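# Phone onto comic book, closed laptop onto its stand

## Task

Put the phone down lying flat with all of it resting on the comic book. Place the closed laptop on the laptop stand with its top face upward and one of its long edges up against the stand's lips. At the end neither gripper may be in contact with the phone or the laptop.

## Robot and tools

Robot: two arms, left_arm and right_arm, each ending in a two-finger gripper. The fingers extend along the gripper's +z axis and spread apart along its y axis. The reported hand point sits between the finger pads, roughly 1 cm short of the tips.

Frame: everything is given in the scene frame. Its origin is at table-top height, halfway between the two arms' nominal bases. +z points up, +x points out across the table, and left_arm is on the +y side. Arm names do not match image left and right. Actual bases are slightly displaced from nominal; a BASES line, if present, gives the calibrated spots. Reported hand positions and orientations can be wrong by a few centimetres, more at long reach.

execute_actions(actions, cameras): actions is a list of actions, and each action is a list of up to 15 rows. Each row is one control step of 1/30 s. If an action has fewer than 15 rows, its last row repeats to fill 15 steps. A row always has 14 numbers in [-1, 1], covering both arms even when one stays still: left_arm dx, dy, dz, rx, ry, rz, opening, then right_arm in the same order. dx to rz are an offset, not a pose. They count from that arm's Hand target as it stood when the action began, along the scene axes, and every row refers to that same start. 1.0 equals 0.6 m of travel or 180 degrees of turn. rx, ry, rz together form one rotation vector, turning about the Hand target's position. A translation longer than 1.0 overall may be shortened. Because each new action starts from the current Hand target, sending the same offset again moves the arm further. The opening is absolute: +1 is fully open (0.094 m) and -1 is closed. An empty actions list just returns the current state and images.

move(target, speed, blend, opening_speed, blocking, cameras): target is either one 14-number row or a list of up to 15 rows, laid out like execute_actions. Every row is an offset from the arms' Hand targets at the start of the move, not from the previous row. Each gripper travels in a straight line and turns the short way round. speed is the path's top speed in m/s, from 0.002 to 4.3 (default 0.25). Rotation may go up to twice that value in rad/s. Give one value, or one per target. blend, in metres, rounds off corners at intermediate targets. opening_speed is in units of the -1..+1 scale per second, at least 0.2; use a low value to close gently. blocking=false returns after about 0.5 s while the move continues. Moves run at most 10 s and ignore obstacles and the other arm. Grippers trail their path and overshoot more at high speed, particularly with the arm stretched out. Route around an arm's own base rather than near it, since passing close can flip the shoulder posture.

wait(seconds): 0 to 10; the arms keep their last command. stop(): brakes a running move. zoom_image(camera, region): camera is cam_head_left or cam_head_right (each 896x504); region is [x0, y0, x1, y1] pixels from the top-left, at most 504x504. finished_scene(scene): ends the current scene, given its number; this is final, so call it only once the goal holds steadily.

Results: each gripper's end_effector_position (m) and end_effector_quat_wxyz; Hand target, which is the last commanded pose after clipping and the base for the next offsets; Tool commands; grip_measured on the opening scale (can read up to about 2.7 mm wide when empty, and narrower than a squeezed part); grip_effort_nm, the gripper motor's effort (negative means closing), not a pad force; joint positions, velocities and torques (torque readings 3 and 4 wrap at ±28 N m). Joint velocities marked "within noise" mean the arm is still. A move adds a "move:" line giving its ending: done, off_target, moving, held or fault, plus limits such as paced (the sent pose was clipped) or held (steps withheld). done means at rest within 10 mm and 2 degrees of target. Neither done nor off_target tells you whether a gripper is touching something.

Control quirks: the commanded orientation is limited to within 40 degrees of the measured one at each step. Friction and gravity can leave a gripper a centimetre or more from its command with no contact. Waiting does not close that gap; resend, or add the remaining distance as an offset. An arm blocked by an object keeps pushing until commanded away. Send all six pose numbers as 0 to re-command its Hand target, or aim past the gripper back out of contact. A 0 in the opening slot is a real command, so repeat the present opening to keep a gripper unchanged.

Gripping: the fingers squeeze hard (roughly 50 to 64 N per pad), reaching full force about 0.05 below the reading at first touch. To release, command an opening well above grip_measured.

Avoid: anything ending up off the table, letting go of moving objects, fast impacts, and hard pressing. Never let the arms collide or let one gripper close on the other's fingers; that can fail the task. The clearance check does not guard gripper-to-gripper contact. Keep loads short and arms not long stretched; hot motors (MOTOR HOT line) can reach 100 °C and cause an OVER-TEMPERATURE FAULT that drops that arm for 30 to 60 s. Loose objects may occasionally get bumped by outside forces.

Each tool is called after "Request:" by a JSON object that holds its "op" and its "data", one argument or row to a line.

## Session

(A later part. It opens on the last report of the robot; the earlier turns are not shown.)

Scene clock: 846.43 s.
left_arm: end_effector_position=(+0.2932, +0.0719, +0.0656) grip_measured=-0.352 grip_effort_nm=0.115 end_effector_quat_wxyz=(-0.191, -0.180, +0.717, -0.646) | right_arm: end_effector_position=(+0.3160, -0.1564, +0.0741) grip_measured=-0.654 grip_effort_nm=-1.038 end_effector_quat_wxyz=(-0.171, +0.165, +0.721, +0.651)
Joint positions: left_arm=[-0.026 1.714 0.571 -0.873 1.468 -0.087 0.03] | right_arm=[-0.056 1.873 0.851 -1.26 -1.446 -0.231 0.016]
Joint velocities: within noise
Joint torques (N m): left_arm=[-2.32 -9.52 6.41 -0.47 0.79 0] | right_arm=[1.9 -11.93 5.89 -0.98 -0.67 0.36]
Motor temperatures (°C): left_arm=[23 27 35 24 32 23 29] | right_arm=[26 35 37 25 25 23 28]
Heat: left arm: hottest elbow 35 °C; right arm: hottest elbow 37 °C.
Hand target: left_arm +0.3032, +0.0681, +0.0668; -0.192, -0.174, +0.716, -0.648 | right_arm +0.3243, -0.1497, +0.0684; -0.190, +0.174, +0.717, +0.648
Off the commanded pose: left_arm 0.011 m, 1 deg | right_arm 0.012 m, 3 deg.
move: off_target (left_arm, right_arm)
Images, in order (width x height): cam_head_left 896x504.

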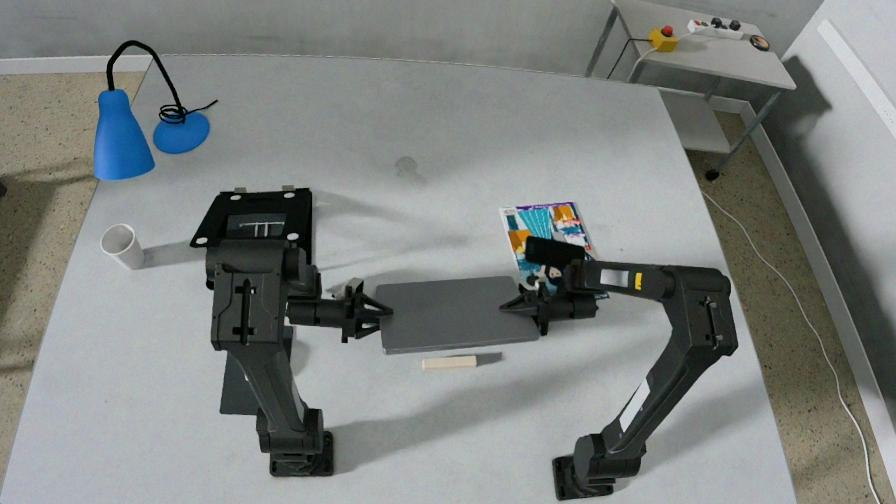

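Request:
{"op": "move", "data": {
  "target": [
    [0,0.015,0.0,0.07,0,0.12,-0.35, 0,0,0.0,0,0,0,-0.8],
    [0,0.015,0.0,0.139,0,0.241,-0.35, 0,0,0.0,0,0,0,-0.8]
  ],
  "speed": 0.12
}}

Request:
{"op": "zoom_image", "data": {
  "camera": "cam_head_left",
  "region": [320, 230, 600, 390]
}}

Request:
{"op": "zoom_image", "data": {
  "camera": "cam_head_right",
  "region": [320, 230, 600, 390]
}}

Scene clock: 853.43 s.
left_arm: end_effector_position=(+0.3055, +0.0832, +0.0616) grip_measured=-0.352 grip_effort_nm=0.110 end_effector_quat_wxyz=(+0.105, -0.467, +0.723, -0.499) | right_arm: end_effector_position=(+0.3177, -0.1563, +0.0734) grip_measured=-0.656 grip_effort_nm=-1.043 end_effector_quat_wxyz=(-0.163, +0.155, +0.724, +0.652)
Joint positions: left_arm=[-0.328 1.036 0.1 0.38 0.426 -1.686 0.03] | right_arm=[-0.055 1.876 0.858 -1.26 -1.443 -0.256 0.016]
Joint velocities: within noise
Joint torques (N m): left_arm=[-3.31 -5.25 7.9 1.73 0.19 -0.03] | right_arm=[1.85 -12.16 5.64 -1.33 -0.78 0.48]
Motor temperatures (°C): left_arm=[23 27 35 24 31 23 29] | right_arm=[26 35 37 25 26 23 28]
Heat: left arm: hottest elbow 35 °C; right arm: hottest elbow 37 °C.
Hand target: left_arm +0.3031, +0.0772, +0.0668; +0.101, -0.461, +0.722, -0.506 | right_arm +0.3243, -0.1496, +0.0685; -0.190, +0.174, +0.717, +0.648
Off the commanded pose: left_arm 0.008 m, 1 deg | right_arm 0.011 m, 4 deg.
move: off_target (right_arm)

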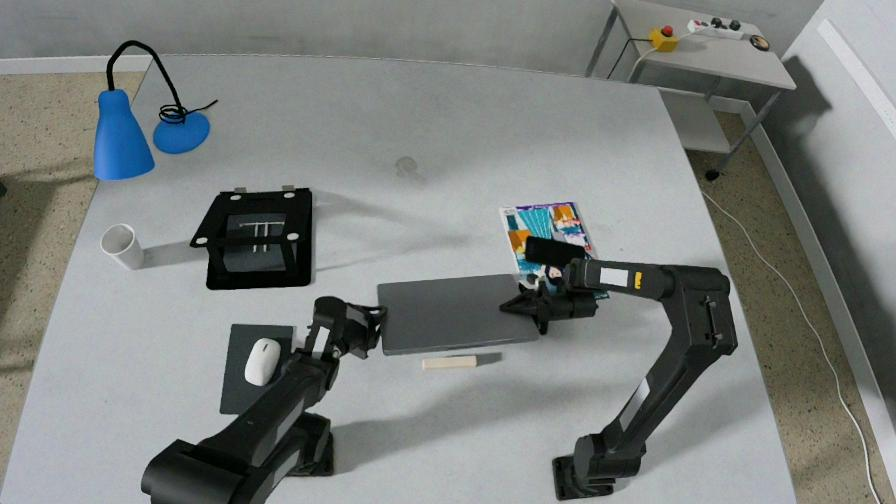

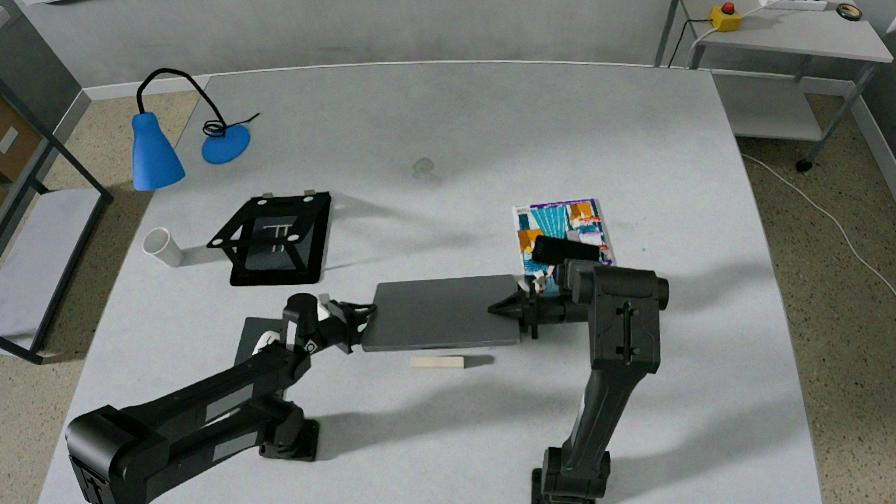

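Scaled by 1.800.

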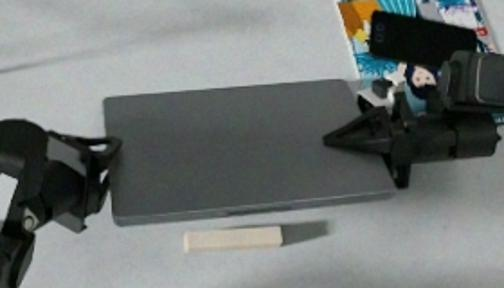

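Scaled by 1.800.

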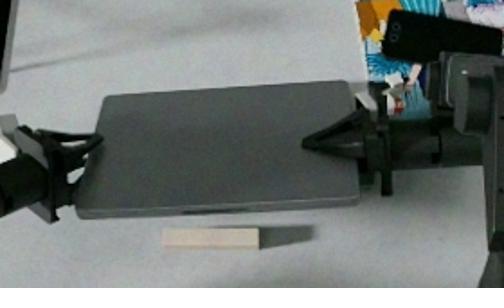

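Request:
{"op": "move", "data": {
  "target": [
    [0,-0.025,0.0,0,-0.015,0,-0.35, 0,0,0.0,0,0,0,-0.8]
  ],
  "speed": 0.08,
  "cameras": ["cam_head_left"]
}}

Request:
{"op": "move", "data": {
  "target": [
    [0,0,0.0,0,0,0,-0.8, 0,0,0.0,0,0,0,-0.8]
  ],
  "opening_speed": 0.25
}}

Request:
{"op": "zoom_image", "data": {
  "camera": "cam_head_left",
  "region": [320, 230, 600, 390]
}}

Request:
{"op": "zoom_image", "data": {
  "camera": "cam_head_right",
  "region": [320, 230, 600, 390]
}}

Scene clock: 859.27 s.
left_arm: end_effector_position=(+0.3027, +0.0701, +0.0613) grip_measured=-0.352 grip_effort_nm=0.105 end_effector_quat_wxyz=(+0.119, -0.457, +0.722, -0.505) | right_arm: end_effector_position=(+0.3186, -0.1564, +0.0731) grip_measured=-0.656 grip_effort_nm=-1.043 end_effector_quat_wxyz=(-0.162, +0.154, +0.725, +0.651)
Joint positions: left_arm=[-0.411 1.072 0.086 0.473 0.345 -1.714 0.03] | right_arm=[-0.055 1.877 0.861 -1.26 -1.441 -0.256 0.016]
Joint velocities: within noise
Joint torques (N m): left_arm=[-3.08 -3.6 7.8 2.71 0.04 -0.02] | right_arm=[1.79 -12.28 5.46 -1.32 -0.84 0.49]
Motor temperatures (°C): left_arm=[23 27 35 24 31 23 28] | right_arm=[26 35 37 25 26 23 28]
Heat: left arm: hottest elbow 35 °C; right arm: hottest elbow 37 °C.
Hand target: left_arm +0.3032, +0.0621, +0.0669; +0.118, -0.448, +0.720, -0.517 | right_arm +0.3243, -0.1496, +0.0684; -0.190, +0.174, +0.717, +0.648
Off the commanded pose: left_arm 0.010 m, 2 deg | right_arm 0.010 m, 4 deg.
move: off_target (right_arm)
Images, in order (width x height): cam_head_left 896x504.

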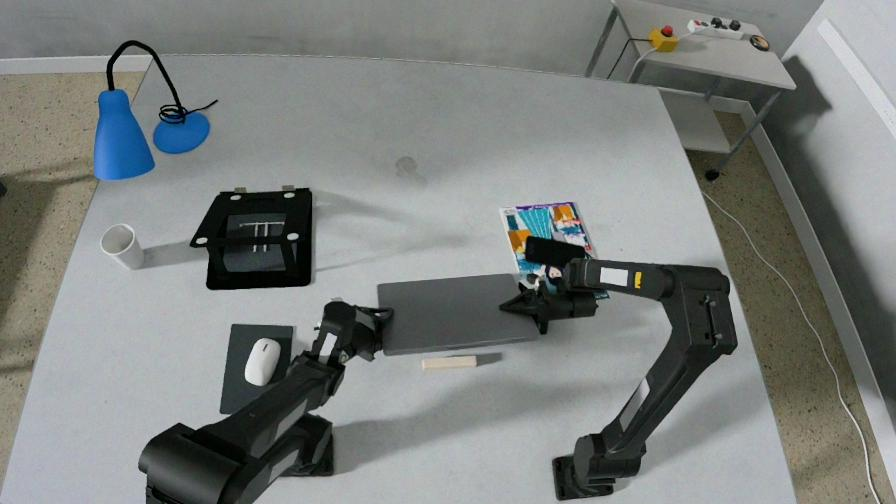

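Scene clock: 861.27 s.
left_arm: end_effector_position=(+0.3042, +0.0701, +0.0636) grip_measured=-0.601 grip_effort_nm=-1.004 end_effector_quat_wxyz=(+0.126, -0.453, +0.720, -0.509) | right_arm: end_effector_position=(+0.3200, -0.1564, +0.0737) grip_measured=-0.656 grip_effort_nm=-1.033 end_effector_quat_wxyz=(-0.173, +0.168, +0.721, +0.650)
Joint positions: left_arm=[-0.412 1.076 0.084 0.495 0.34 -1.711 0.019] | right_arm=[-0.055 1.879 0.863 -1.26 -1.446 -0.218 0.016]
Joint velocities: within noise
Joint torques (N m): left_arm=[-2.73 -3.43 7.9 2 0.22 -0.1] | right_arm=[1.9 -12.63 5.07 -0.91 -0.68 0.27]
Motor temperatures (°C): left_arm=[23 27 35 24 31 23 28] | right_arm=[26 35 37 25 26 23 28]
Heat: left arm: hottest elbow 35 °C; right arm: hottest elbow 37 °C.
Hand target: left_arm +0.3031, +0.0622, +0.0667; +0.118, -0.449, +0.720, -0.517 | right_arm +0.3243, -0.1496, +0.0684; -0.190, +0.174, +0.717, +0.648
Off the commanded pose: left_arm 0.009 m, 1 deg | right_arm 0.010 m, 2 deg.
move: done

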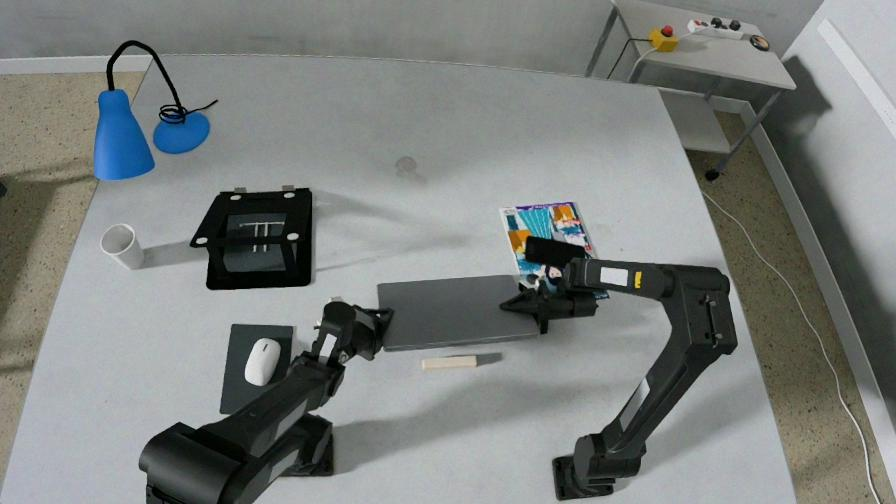

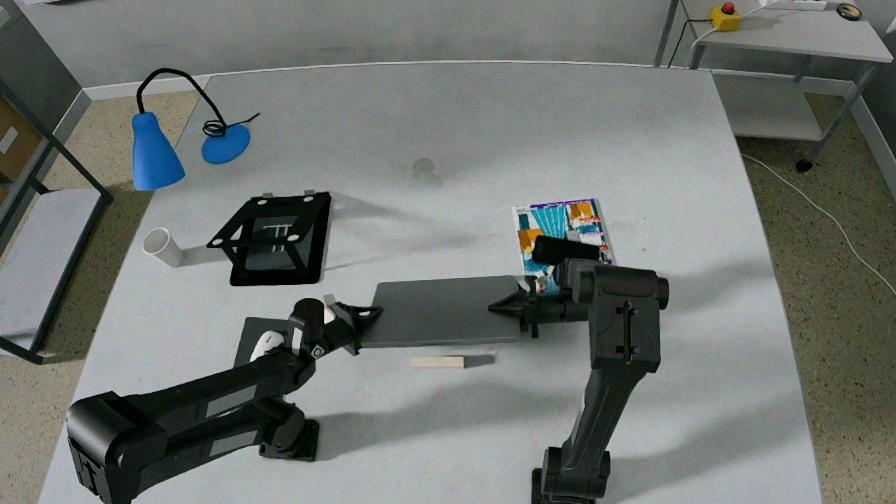

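Scaled by 1.800.

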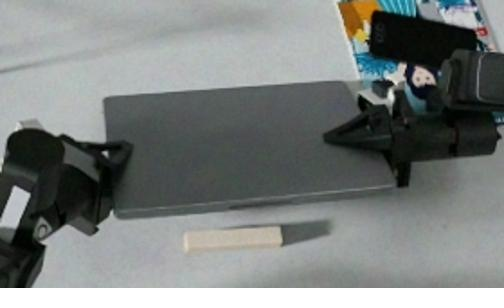

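Scaled by 1.800.

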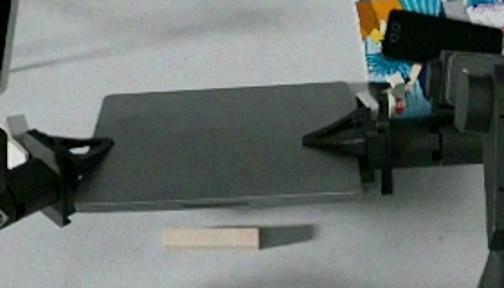

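Request:
{"op": "move", "data": {
  "target": [
    [0,0,0.0,0,0,0,-0.8, 0,0,0.0,0,0,0,-0.4]
  ],
  "opening_speed": 0.3,
  "cameras": []
}}

Request:
{"op": "move", "data": {
  "target": [
    [0,0,0.0,0,0,0,-0.8, 0,-0.04,0.0,0,0,0,-0.4]
  ],
  "speed": 0.06
}}

Request:
{"op": "zoom_image", "data": {
  "camera": "cam_head_left",
  "region": [320, 230, 600, 390]
}}

Scene clock: 869.23 s.
left_arm: end_effector_position=(+0.3041, +0.0698, +0.0638) grip_measured=-0.611 grip_effort_nm=-1.009 end_effector_quat_wxyz=(+0.125, -0.455, +0.719, -0.510) | right_arm: end_effector_position=(+0.3201, -0.1564, +0.0735) grip_measured=-0.402 grip_effort_nm=0.037 end_effector_quat_wxyz=(-0.175, +0.169, +0.721, +0.649)
Joint positions: left_arm=[-0.413 1.076 0.084 0.496 0.34 -1.716 0.018] | right_arm=[-0.055 1.879 0.864 -1.26 -1.444 -0.214 0.028]
Joint velocities: within noise
Joint torques (N m): left_arm=[-2.84 -3.19 7.87 2.19 0.2 -0.05] | right_arm=[1.79 -12.75 5.01 -0.88 -0.74 0.23]
Motor temperatures (°C): left_arm=[23 27 35 24 31 23 29] | right_arm=[26 35 37 25 26 23 28]
Heat: left arm: hottest elbow 35 °C; right arm: hottest elbow 37 °C.
Hand target: left_arm +0.3031, +0.0622, +0.0668; +0.118, -0.448, +0.720, -0.517 | right_arm +0.3243, -0.1496, +0.0685; -0.190, +0.174, +0.717, +0.648
Off the commanded pose: left_arm 0.008 m, 1 deg | right_arm 0.009 m, 2 deg.
move: done
No camera images: "cameras" was empty.

Scene clock: 870.83 s.
left_arm: end_effector_position=(+0.3038, +0.0688, +0.0643) grip_measured=-0.612 grip_effort_nm=-1.004 end_effector_quat_wxyz=(+0.121, -0.459, +0.716, -0.512) | right_arm: end_effector_position=(+0.3181, -0.1617, +0.0783) grip_measured=-0.400 grip_effort_nm=0.002 end_effector_quat_wxyz=(-0.184, +0.147, +0.732, +0.640)
Joint positions: left_arm=[-0.418 1.076 0.084 0.498 0.337 -1.732 0.018] | right_arm=[-0.066 1.909 0.912 -1.463 -1.388 -0.419 0.028]
Joint velocities: within noise
Joint torques (N m): left_arm=[-2.78 -3.25 7.92 2.09 0.24 0.08] | right_arm=[-1.96 -11.63 4.11 -1.87 -0.9 -0.1]
Motor temperatures (°C): left_arm=[23 27 35 24 30 23 29] | right_arm=[26 35 37 25 26 23 28]
Heat: left arm: hottest elbow 35 °C; right arm: hottest elbow 37 °C.
Hand target: left_arm +0.3031, +0.0622, +0.0667; +0.118, -0.449, +0.720, -0.517 | right_arm +0.3244, -0.1736, +0.0684; -0.190, +0.174, +0.717, +0.648
Off the commanded pose: left_arm 0.007 m, 1 deg | right_arm 0.017 m, 4 deg.
move: off_target (right_arm)

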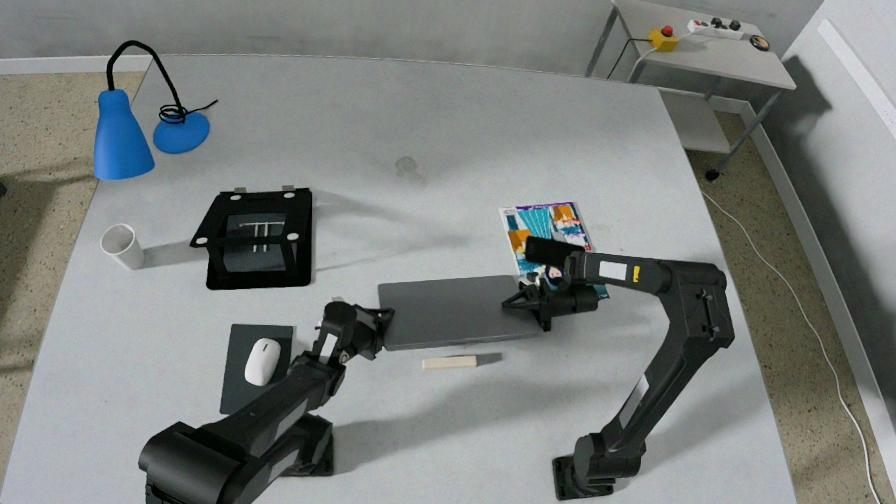

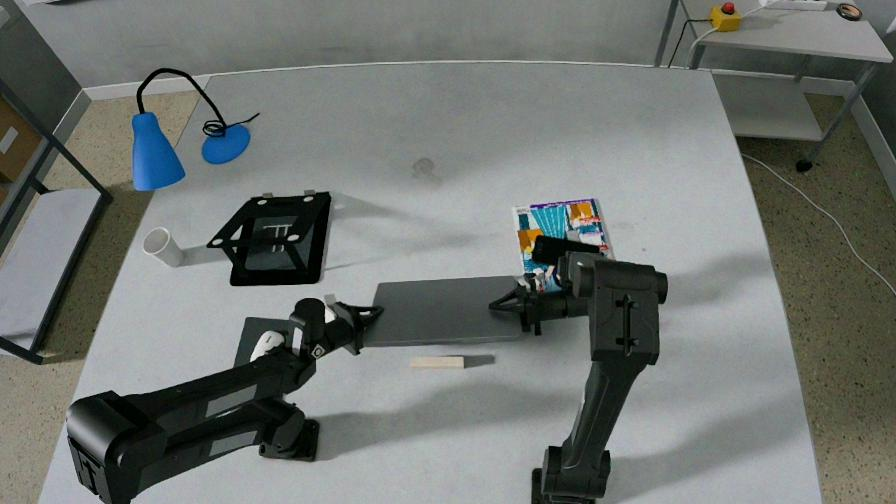

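Scaled by 1.800.

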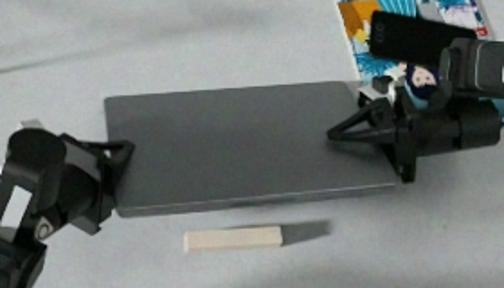

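Request:
{"op": "move", "data": {
  "target": [
    [0,0,0.0,0,0,0,-0.8, 0,0,0.0,0,0,0,-0.1],
    [0,0,0.0,0,0,0,-0.8, 0,-0.01,0.0,0,0,0,-0.1]
  ],
  "speed": 0.06
}}

Request:
{"op": "zoom_image", "data": {
  "camera": "cam_head_left",
  "region": [320, 230, 600, 390]
}}

Scene clock: 874.70 s.
left_arm: end_effector_position=(+0.3038, +0.0687, +0.0641) grip_measured=-0.613 grip_effort_nm=-1.013 end_effector_quat_wxyz=(+0.123, -0.456, +0.718, -0.511) | right_arm: end_effector_position=(+0.3194, -0.1689, +0.0814) grip_measured=-0.101 grip_effort_nm=0.022 end_effector_quat_wxyz=(-0.181, +0.146, +0.730, +0.642)
Joint positions: left_arm=[-0.419 1.076 0.084 0.498 0.336 -1.725 0.018] | right_arm=[-0.086 1.921 0.925 -1.537 -1.378 -0.498 0.042]
Joint velocities: within noise
Joint torques (N m): left_arm=[-2.49 -3.72 8.02 2.1 0.33 -0.01] | right_arm=[-1.73 -11.28 4 -1.72 -0.7 0]
Motor temperatures (°C): left_arm=[23 27 35 24 30 23 29] | right_arm=[26 35 36 25 26 23 27]
Heat: left arm: hottest elbow 35 °C; right arm: hottest elbow 36 °C.
Hand target: left_arm +0.3031, +0.0622, +0.0667; +0.118, -0.449, +0.720, -0.517 | right_arm +0.3243, -0.1797, +0.0684; -0.190, +0.174, +0.717, +0.648
Off the commanded pose: left_arm 0.007 m, 1 deg | right_arm 0.018 m, 4 deg.
move: off_target (right_arm)

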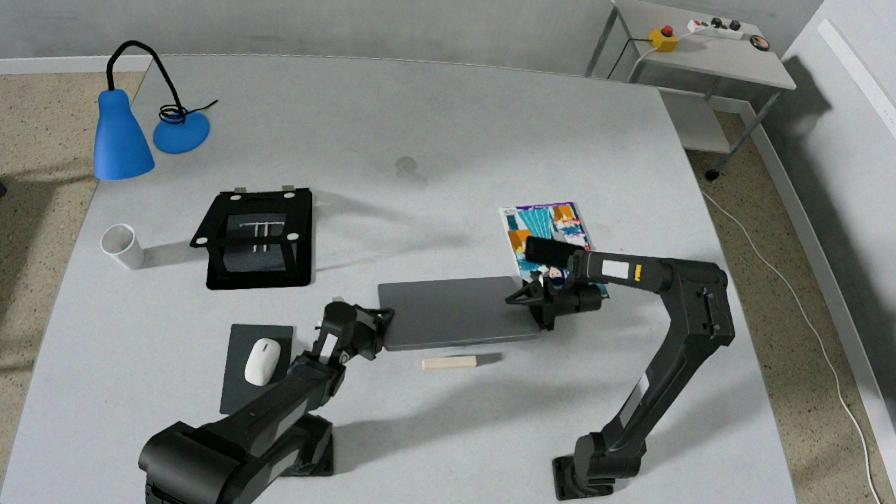

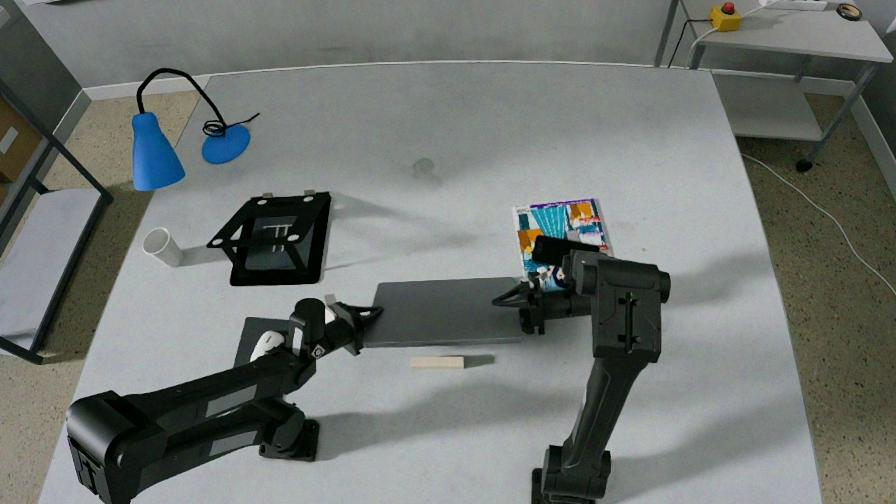

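Scaled by 1.800.

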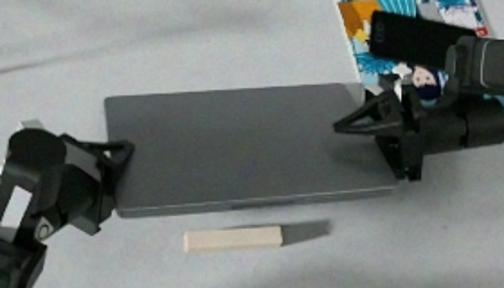

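Request:
{"op": "move", "data": {
  "target": [
    [0,0,0.0,0,0,0,-0.8, 0,0,0.01,0,0,0,-0.8]
  ],
  "opening_speed": 0.25
}}

Request:
{"op": "zoom_image", "data": {
  "camera": "cam_head_left",
  "region": [320, 230, 600, 390]
}}

Request:
{"op": "zoom_image", "data": {
  "camera": "cam_head_right",
  "region": [320, 230, 600, 390]
}}

Scene clock: 880.03 s.
left_arm: end_effector_position=(+0.3039, +0.0680, +0.0652) grip_measured=-0.614 grip_effort_nm=-1.009 end_effector_quat_wxyz=(+0.118, -0.462, +0.712, -0.514) | right_arm: end_effector_position=(+0.3188, -0.1708, +0.0836) grip_measured=-0.652 grip_effort_nm=-1.043 end_effector_quat_wxyz=(-0.191, +0.160, +0.724, +0.644)
Joint positions: left_arm=[-0.419 1.076 0.084 0.503 0.339 -1.747 0.018] | right_arm=[-0.093 1.928 0.926 -1.578 -1.385 -0.51 0.016]
Joint velocities: within noise
Joint torques (N m): left_arm=[-3.31 -2.32 8.17 1.96 0.22 0.22] | right_arm=[-0.85 -13.22 3.96 -1.28 -0.42 -0.11]
Motor temperatures (°C): left_arm=[23 27 35 24 30 23 29] | right_arm=[26 35 36 25 26 23 27]
Heat: left arm: hottest elbow 35 °C; right arm: hottest elbow 36 °C.
Hand target: left_arm +0.3031, +0.0622, +0.0667; +0.118, -0.449, +0.720, -0.517 | right_arm +0.3245, -0.1797, +0.0745; -0.190, +0.174, +0.717, +0.648
Off the commanded pose: left_arm 0.006 m, 2 deg | right_arm 0.014 m, 2 deg.
move: off_target (right_arm)

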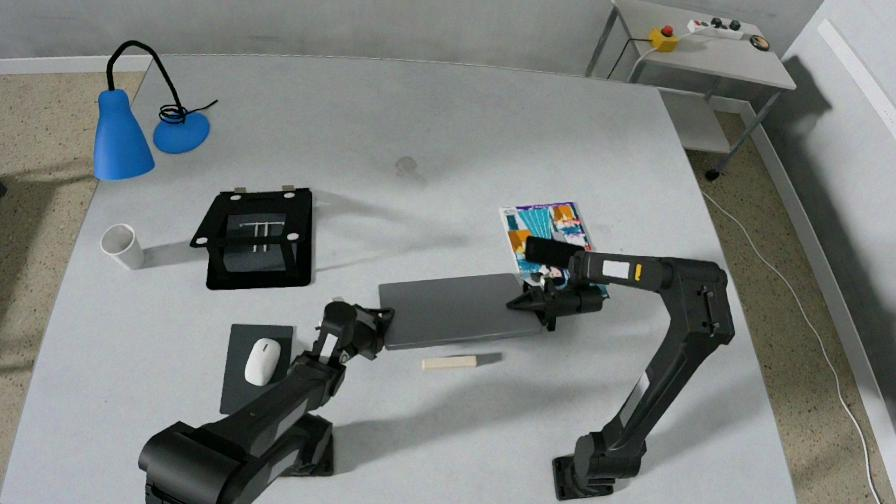

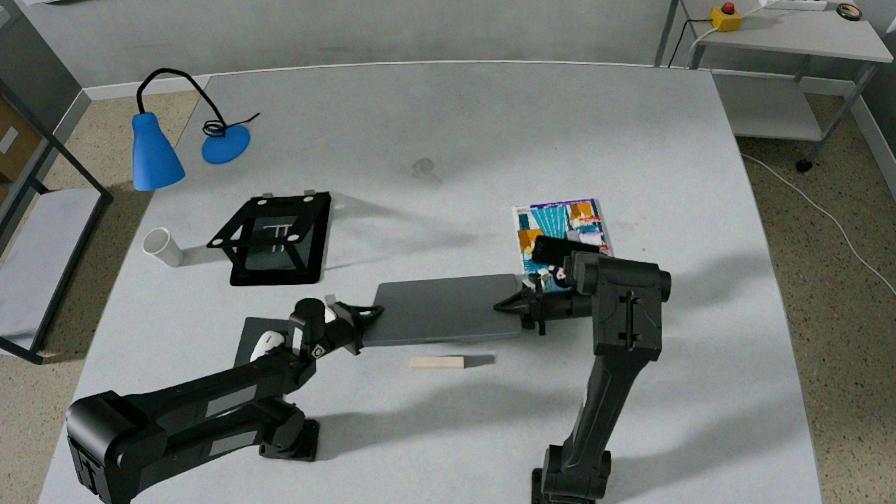

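Scaled by 1.800.

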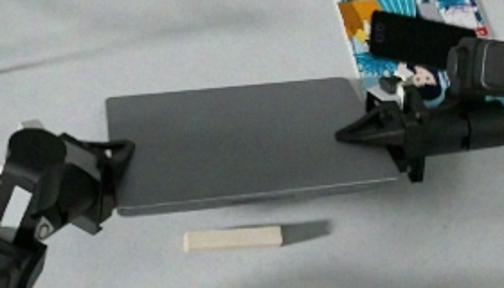

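Scaled by 1.800.

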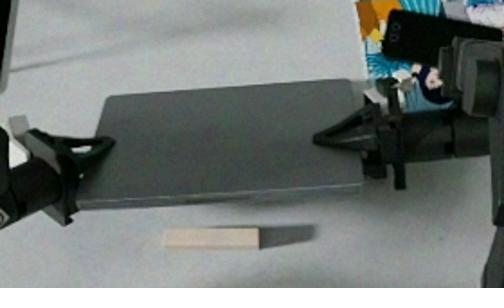

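Request:
{"op": "move", "data": {
  "target": [
    [0,0,0.0,0,0,0,-0.8, 0,0,-0.01,0,0,0,-0.2],
    [0,0,0.0,0,0,0,-0.8, 0,-0.03,-0.01,0,0,0,-0.2]
  ],
  "speed": 0.06,
  "cameras": ["cam_head_left"]
}}

Request:
{"op": "zoom_image", "data": {
  "camera": "cam_head_left",
  "region": [320, 230, 600, 390]
}}

Request:
{"op": "move", "data": {
  "target": [
    [0,0,0.0,0,0,0,-0.8, 0,0,0.0,0,0,0,-0.8]
  ],
  "opening_speed": 0.25
}}

Request:
{"op": "zoom_image", "data": {
  "camera": "cam_head_left",
  "region": [320, 230, 600, 390]
}}

Request:
{"op": "zoom_image", "data": {
  "camera": "cam_head_right",
  "region": [320, 230, 600, 390]
}}

Scene clock: 887.13 s.
left_arm: end_effector_position=(+0.3029, +0.0665, +0.0648) grip_measured=-0.618 grip_effort_nm=-1.004 end_effector_quat_wxyz=(+0.119, -0.456, +0.717, -0.514) | right_arm: end_effector_position=(+0.3145, -0.1844, +0.0816) grip_measured=-0.200 grip_effort_nm=0.007 end_effector_quat_wxyz=(-0.191, +0.148, +0.729, +0.641)
Joint positions: left_arm=[-0.424 1.078 0.084 0.504 0.34 -1.733 0.018] | right_arm=[-0.13 1.95 0.937 -1.659 -1.333 -0.623 0.038]
Joint velocities: within noise
Joint torques (N m): left_arm=[-1.85 -3.55 7.92 1.83 0.14 0.12] | right_arm=[-2.14 -11.28 4.42 -1.54 -0.64 -0.02]
Motor temperatures (°C): left_arm=[23 27 35 24 30 24 29] | right_arm=[26 35 36 25 26 23 27]
Heat: left arm: hottest elbow 35 °C; right arm: hottest elbow 36 °C.
Hand target: left_arm +0.3031, +0.0622, +0.0667; +0.118, -0.449, +0.720, -0.517 | right_arm +0.3244, -0.1977, +0.0685; -0.190, +0.174, +0.717, +0.648
Off the commanded pose: left_arm 0.005 m, 1 deg | right_arm 0.021 m, 3 deg.
move: off_target (right_arm)
Images, in order (width x height): cam_head_left 896x504.

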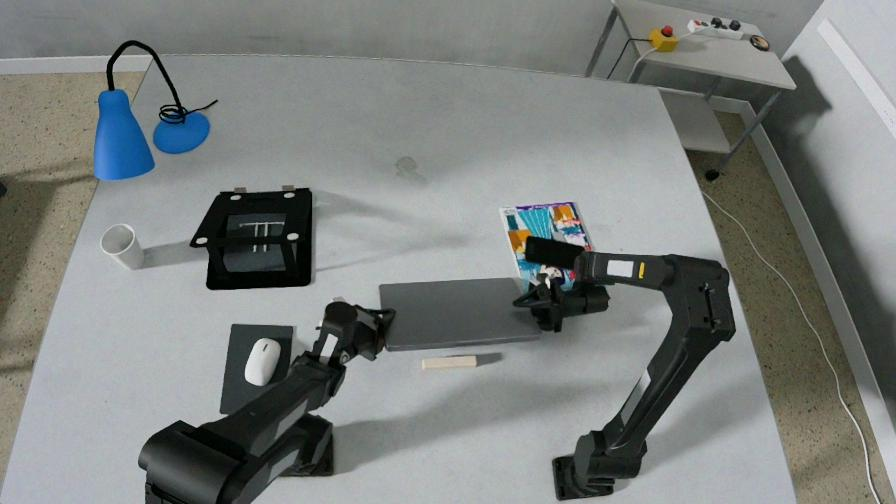

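Scaled by 1.800.

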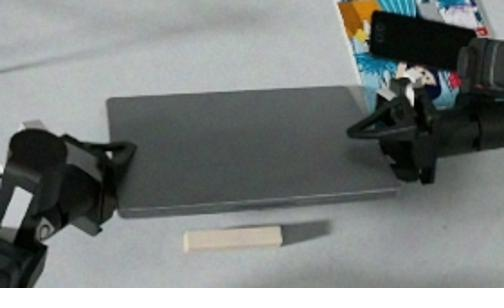

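Scene clock: 889.73 s.
left_arm: end_effector_position=(+0.3032, +0.0667, +0.0650) grip_measured=-0.618 grip_effort_nm=-1.009 end_effector_quat_wxyz=(+0.117, -0.461, +0.714, -0.514) | right_arm: end_effector_position=(+0.3155, -0.1850, +0.0821) grip_measured=-0.647 grip_effort_nm=-1.038 end_effector_quat_wxyz=(-0.193, +0.153, +0.727, +0.641)
Joint positions: left_arm=[-0.424 1.078 0.084 0.505 0.339 -1.746 0.018] | right_arm=[-0.131 1.952 0.939 -1.667 -1.335 -0.62 0.017]
Joint velocities: within noise
Joint torques (N m): left_arm=[-2.61 -3.9 7.86 1.88 0.18 0.18] | right_arm=[-2.02 -11.4 4.27 -1.37 -0.56 -0.11]
Motor temperatures (°C): left_arm=[23 27 35 24 30 24 29] | right_arm=[26 35 35 25 26 23 27]
Heat: left arm: hottest elbow 35 °C; right arm: hottest shoulder 35 °C.
Hand target: left_arm +0.3030, +0.0622, +0.0667; +0.118, -0.449, +0.720, -0.517 | right_arm +0.3243, -0.1977, +0.0684; -0.190, +0.174, +0.717, +0.648
Off the commanded pose: left_arm 0.005 m, 2 deg | right_arm 0.021 m, 3 deg.
move: off_target (right_arm)

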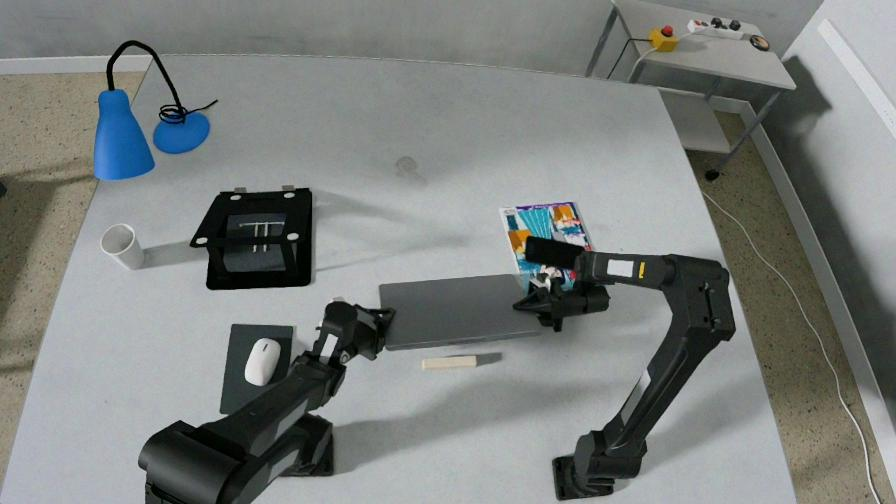

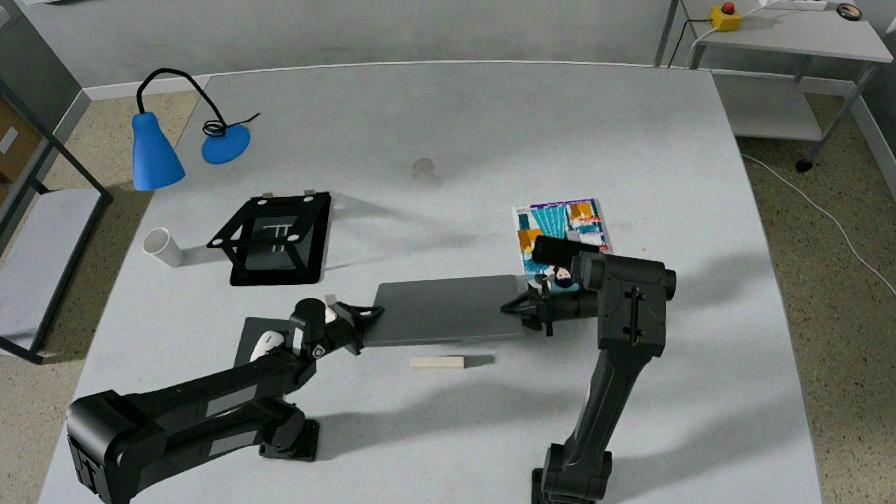

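Scaled by 1.800.

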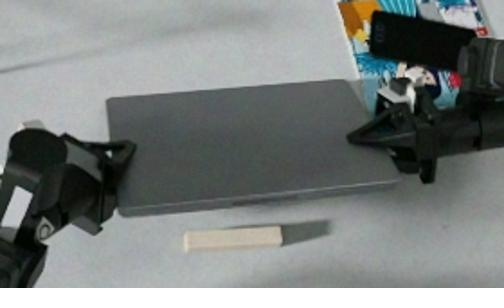

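Scaled by 1.800.

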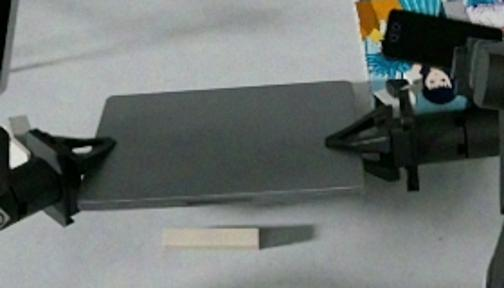

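Request:
{"op": "move", "data": {
  "target": [
    [0,0,0.0,0,0,0,-0.8, 0,0,0.0,0,0,0,-0.25],
    [0,0,0.0,0,0,0,-0.8, 0,0.0,0.0,-0.055,0,-0.096,-0.25],
    [0,0,0.0,0,0,0,-0.8, 0,0.0,0.0,-0.111,0,-0.192,-0.25]
  ],
  "speed": 0.08
}}

Request:
{"op": "zoom_image", "data": {
  "camera": "cam_head_left",
  "region": [320, 230, 600, 390]
}}

Request:
{"op": "zoom_image", "data": {
  "camera": "cam_head_right",
  "region": [320, 230, 600, 390]
}}

Scene clock: 921.07 s.
left_arm: end_effector_position=(+0.3034, +0.0670, +0.0647) grip_measured=-0.618 grip_effort_nm=-1.013 end_effector_quat_wxyz=(+0.124, -0.453, +0.719, -0.512) | right_arm: end_effector_position=(+0.3280, -0.2022, +0.0655) grip_measured=-0.250 grip_effort_nm=0.007 end_effector_quat_wxyz=(+0.040, +0.414, +0.732, +0.539)
Joint positions: left_arm=[-0.424 1.079 0.084 0.505 0.336 -1.722 0.018] | right_arm=[-0.088 1.39 0.36 0.273 -0.921 1.368 0.035]
Joint velocities: within noise
Joint torques (N m): left_arm=[-2.55 -3.49 8.1 1.92 0.31 -0.06] | right_arm=[1.38 -10.05 4.38 1.76 -0.22 0.15]
Motor temperatures (°C): left_arm=[22 27 36 24 30 24 29] | right_arm=[26 35 35 25 26 23 27]
Heat: left arm: hottest elbow 36 °C; right arm: hottest shoulder 35 °C.
Hand target: left_arm +0.3031, +0.0622, +0.0668; +0.118, -0.449, +0.720, -0.517 | right_arm +0.3244, -0.1977, +0.0685; +0.042, +0.408, +0.733, +0.542
Off the commanded pose: left_arm 0.005 m, 1 deg | right_arm 0.007 m, 1 deg.
move: done

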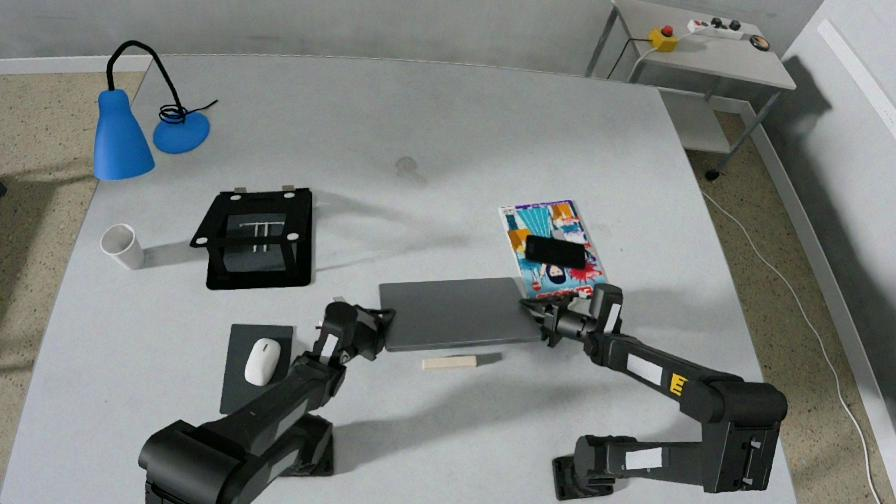

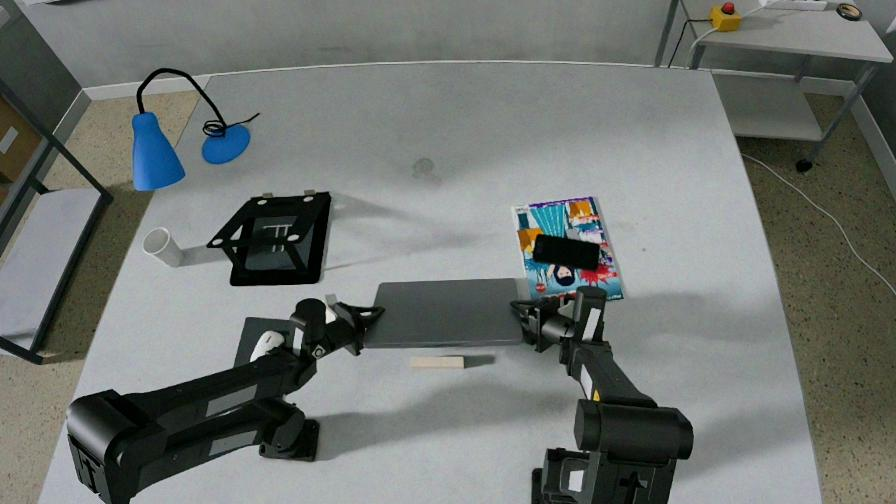

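Scaled by 1.800.

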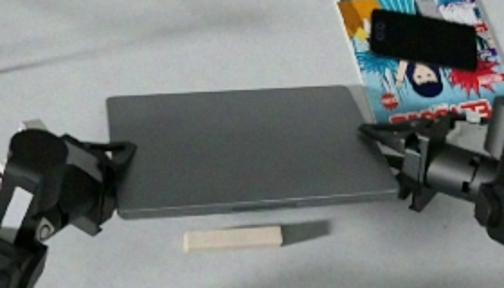

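Scaled by 1.800.

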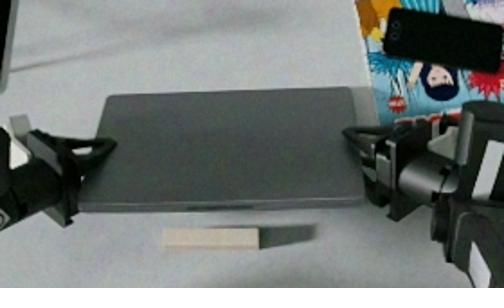

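Request:
{"op": "move", "data": {
  "target": [
    [0,0,0.0,0,0,0,-0.8, -0.008,0.032,0.003,0,0,0,-0.25]
  ],
  "speed": 0.08
}}

Request:
{"op": "zoom_image", "data": {
  "camera": "cam_head_left",
  "region": [320, 230, 600, 390]
}}

Request:
{"op": "zoom_image", "data": {
  "camera": "cam_head_right",
  "region": [320, 230, 600, 390]
}}

Scene clock: 925.87 s.
left_arm: end_effector_position=(+0.3035, +0.0672, +0.0645) grip_measured=-0.618 grip_effort_nm=-1.009 end_effector_quat_wxyz=(+0.124, -0.453, +0.719, -0.512) | right_arm: end_effector_position=(+0.3247, -0.1887, +0.0659) grip_measured=-0.250 grip_effort_nm=0.002 end_effector_quat_wxyz=(+0.045, +0.420, +0.730, +0.536)
Joint positions: left_arm=[-0.424 1.079 0.084 0.505 0.335 -1.72 0.018] | right_arm=[-0.032 1.374 0.336 0.336 -0.862 1.438 0.035]
Joint velocities: within noise
Joint torques (N m): left_arm=[-2.02 -3.84 7.87 1.99 0.34 -0.01] | right_arm=[2.49 -9.76 4.48 1.83 -0.33 0.22]
Motor temperatures (°C): left_arm=[22 27 36 24 30 24 29] | right_arm=[26 35 34 25 25 23 27]
Heat: left arm: hottest elbow 36 °C; right arm: hottest shoulder 35 °C.
Hand target: left_arm +0.3031, +0.0622, +0.0668; +0.118, -0.449, +0.720, -0.517 | right_arm +0.3196, -0.1785, +0.0703; +0.042, +0.408, +0.733, +0.542
Off the commanded pose: left_arm 0.005 m, 1 deg | right_arm 0.012 m, 2 deg.
move: off_target (right_arm)

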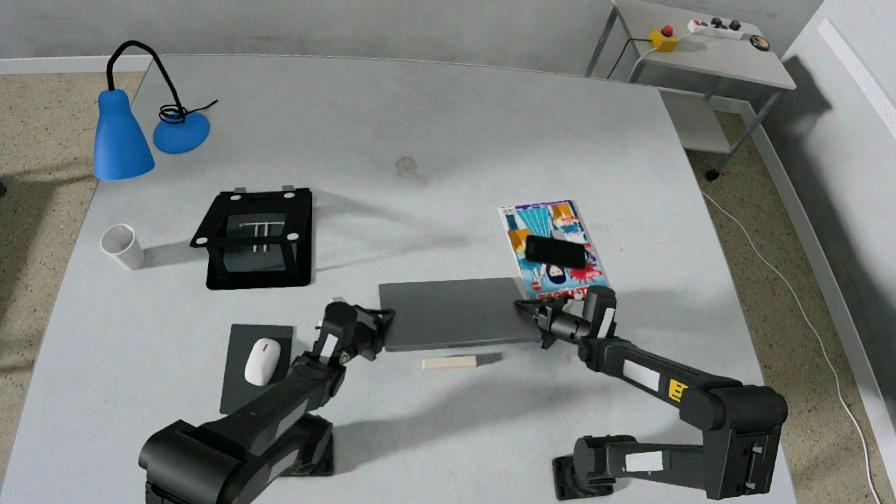

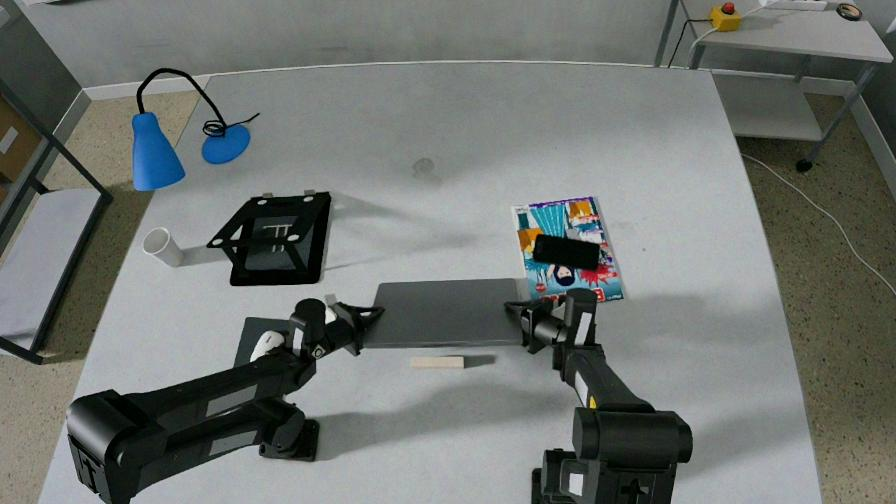

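Scaled by 1.800.

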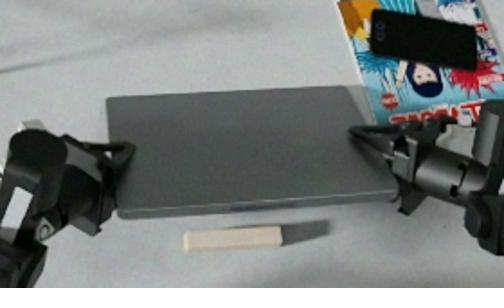

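Scaled by 1.800.

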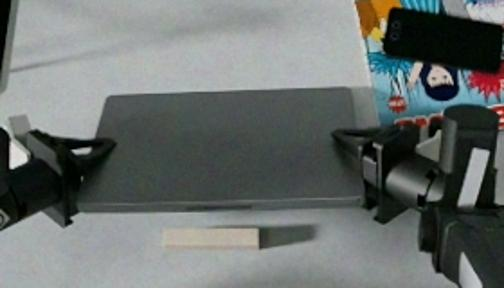

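Request:
{"op": "move", "data": {
  "target": [
    [0,0,0.0,0,0,0,-0.8, 0,0,0.0,0,0,0,-0.8]
  ],
  "opening_speed": 0.25
}}

Request:
{"op": "zoom_image", "data": {
  "camera": "cam_head_right",
  "region": [320, 230, 600, 390]
}}

Scene clock: 934.53 s.
left_arm: end_effector_position=(+0.3036, +0.0672, +0.0648) grip_measured=-0.620 grip_effort_nm=-1.009 end_effector_quat_wxyz=(+0.120, -0.459, +0.715, -0.513) | right_arm: end_effector_position=(+0.3264, -0.1887, +0.0691) grip_measured=-0.643 grip_effort_nm=-1.038 end_effector_quat_wxyz=(+0.062, +0.404, +0.736, +0.539)
Joint positions: left_arm=[-0.424 1.079 0.084 0.506 0.335 -1.738 0.018] | right_arm=[-0.031 1.37 0.333 0.358 -0.859 1.409 0.017]
Joint velocities: within noise
Joint torques (N m): left_arm=[-1.96 -4.19 7.79 1.87 0.34 0.17] | right_arm=[2.32 -9.35 4.79 1.02 -0.46 0.46]
Motor temperatures (°C): left_arm=[22 27 36 24 29 23 29] | right_arm=[26 34 34 25 25 23 27]
Heat: left arm: hottest elbow 36 °C; right arm: hottest shoulder 34 °C.
Hand target: left_arm +0.3031, +0.0622, +0.0668; +0.118, -0.449, +0.720, -0.517 | right_arm +0.3196, -0.1785, +0.0702; +0.042, +0.408, +0.733, +0.543
Off the commanded pose: left_arm 0.005 m, 1 deg | right_arm 0.012 m, 2 deg.
move: off_target (right_arm)

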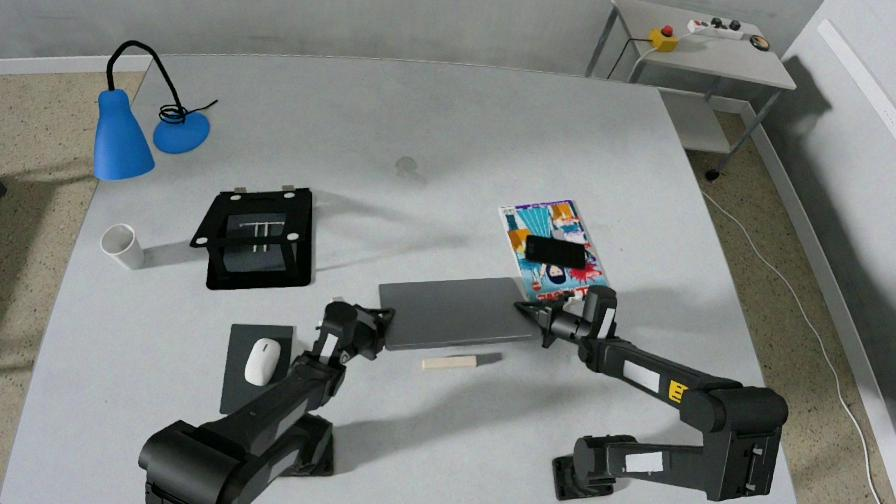

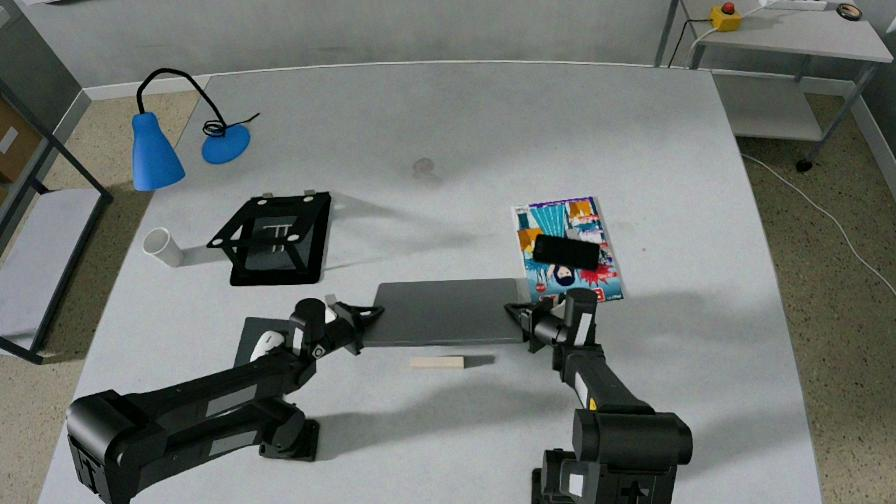

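Scaled by 1.800.

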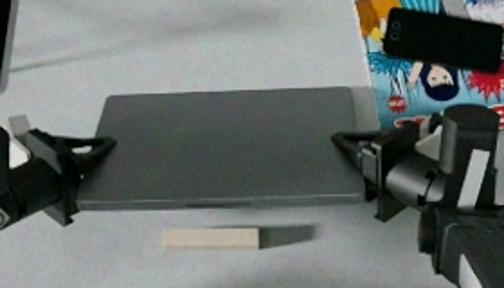

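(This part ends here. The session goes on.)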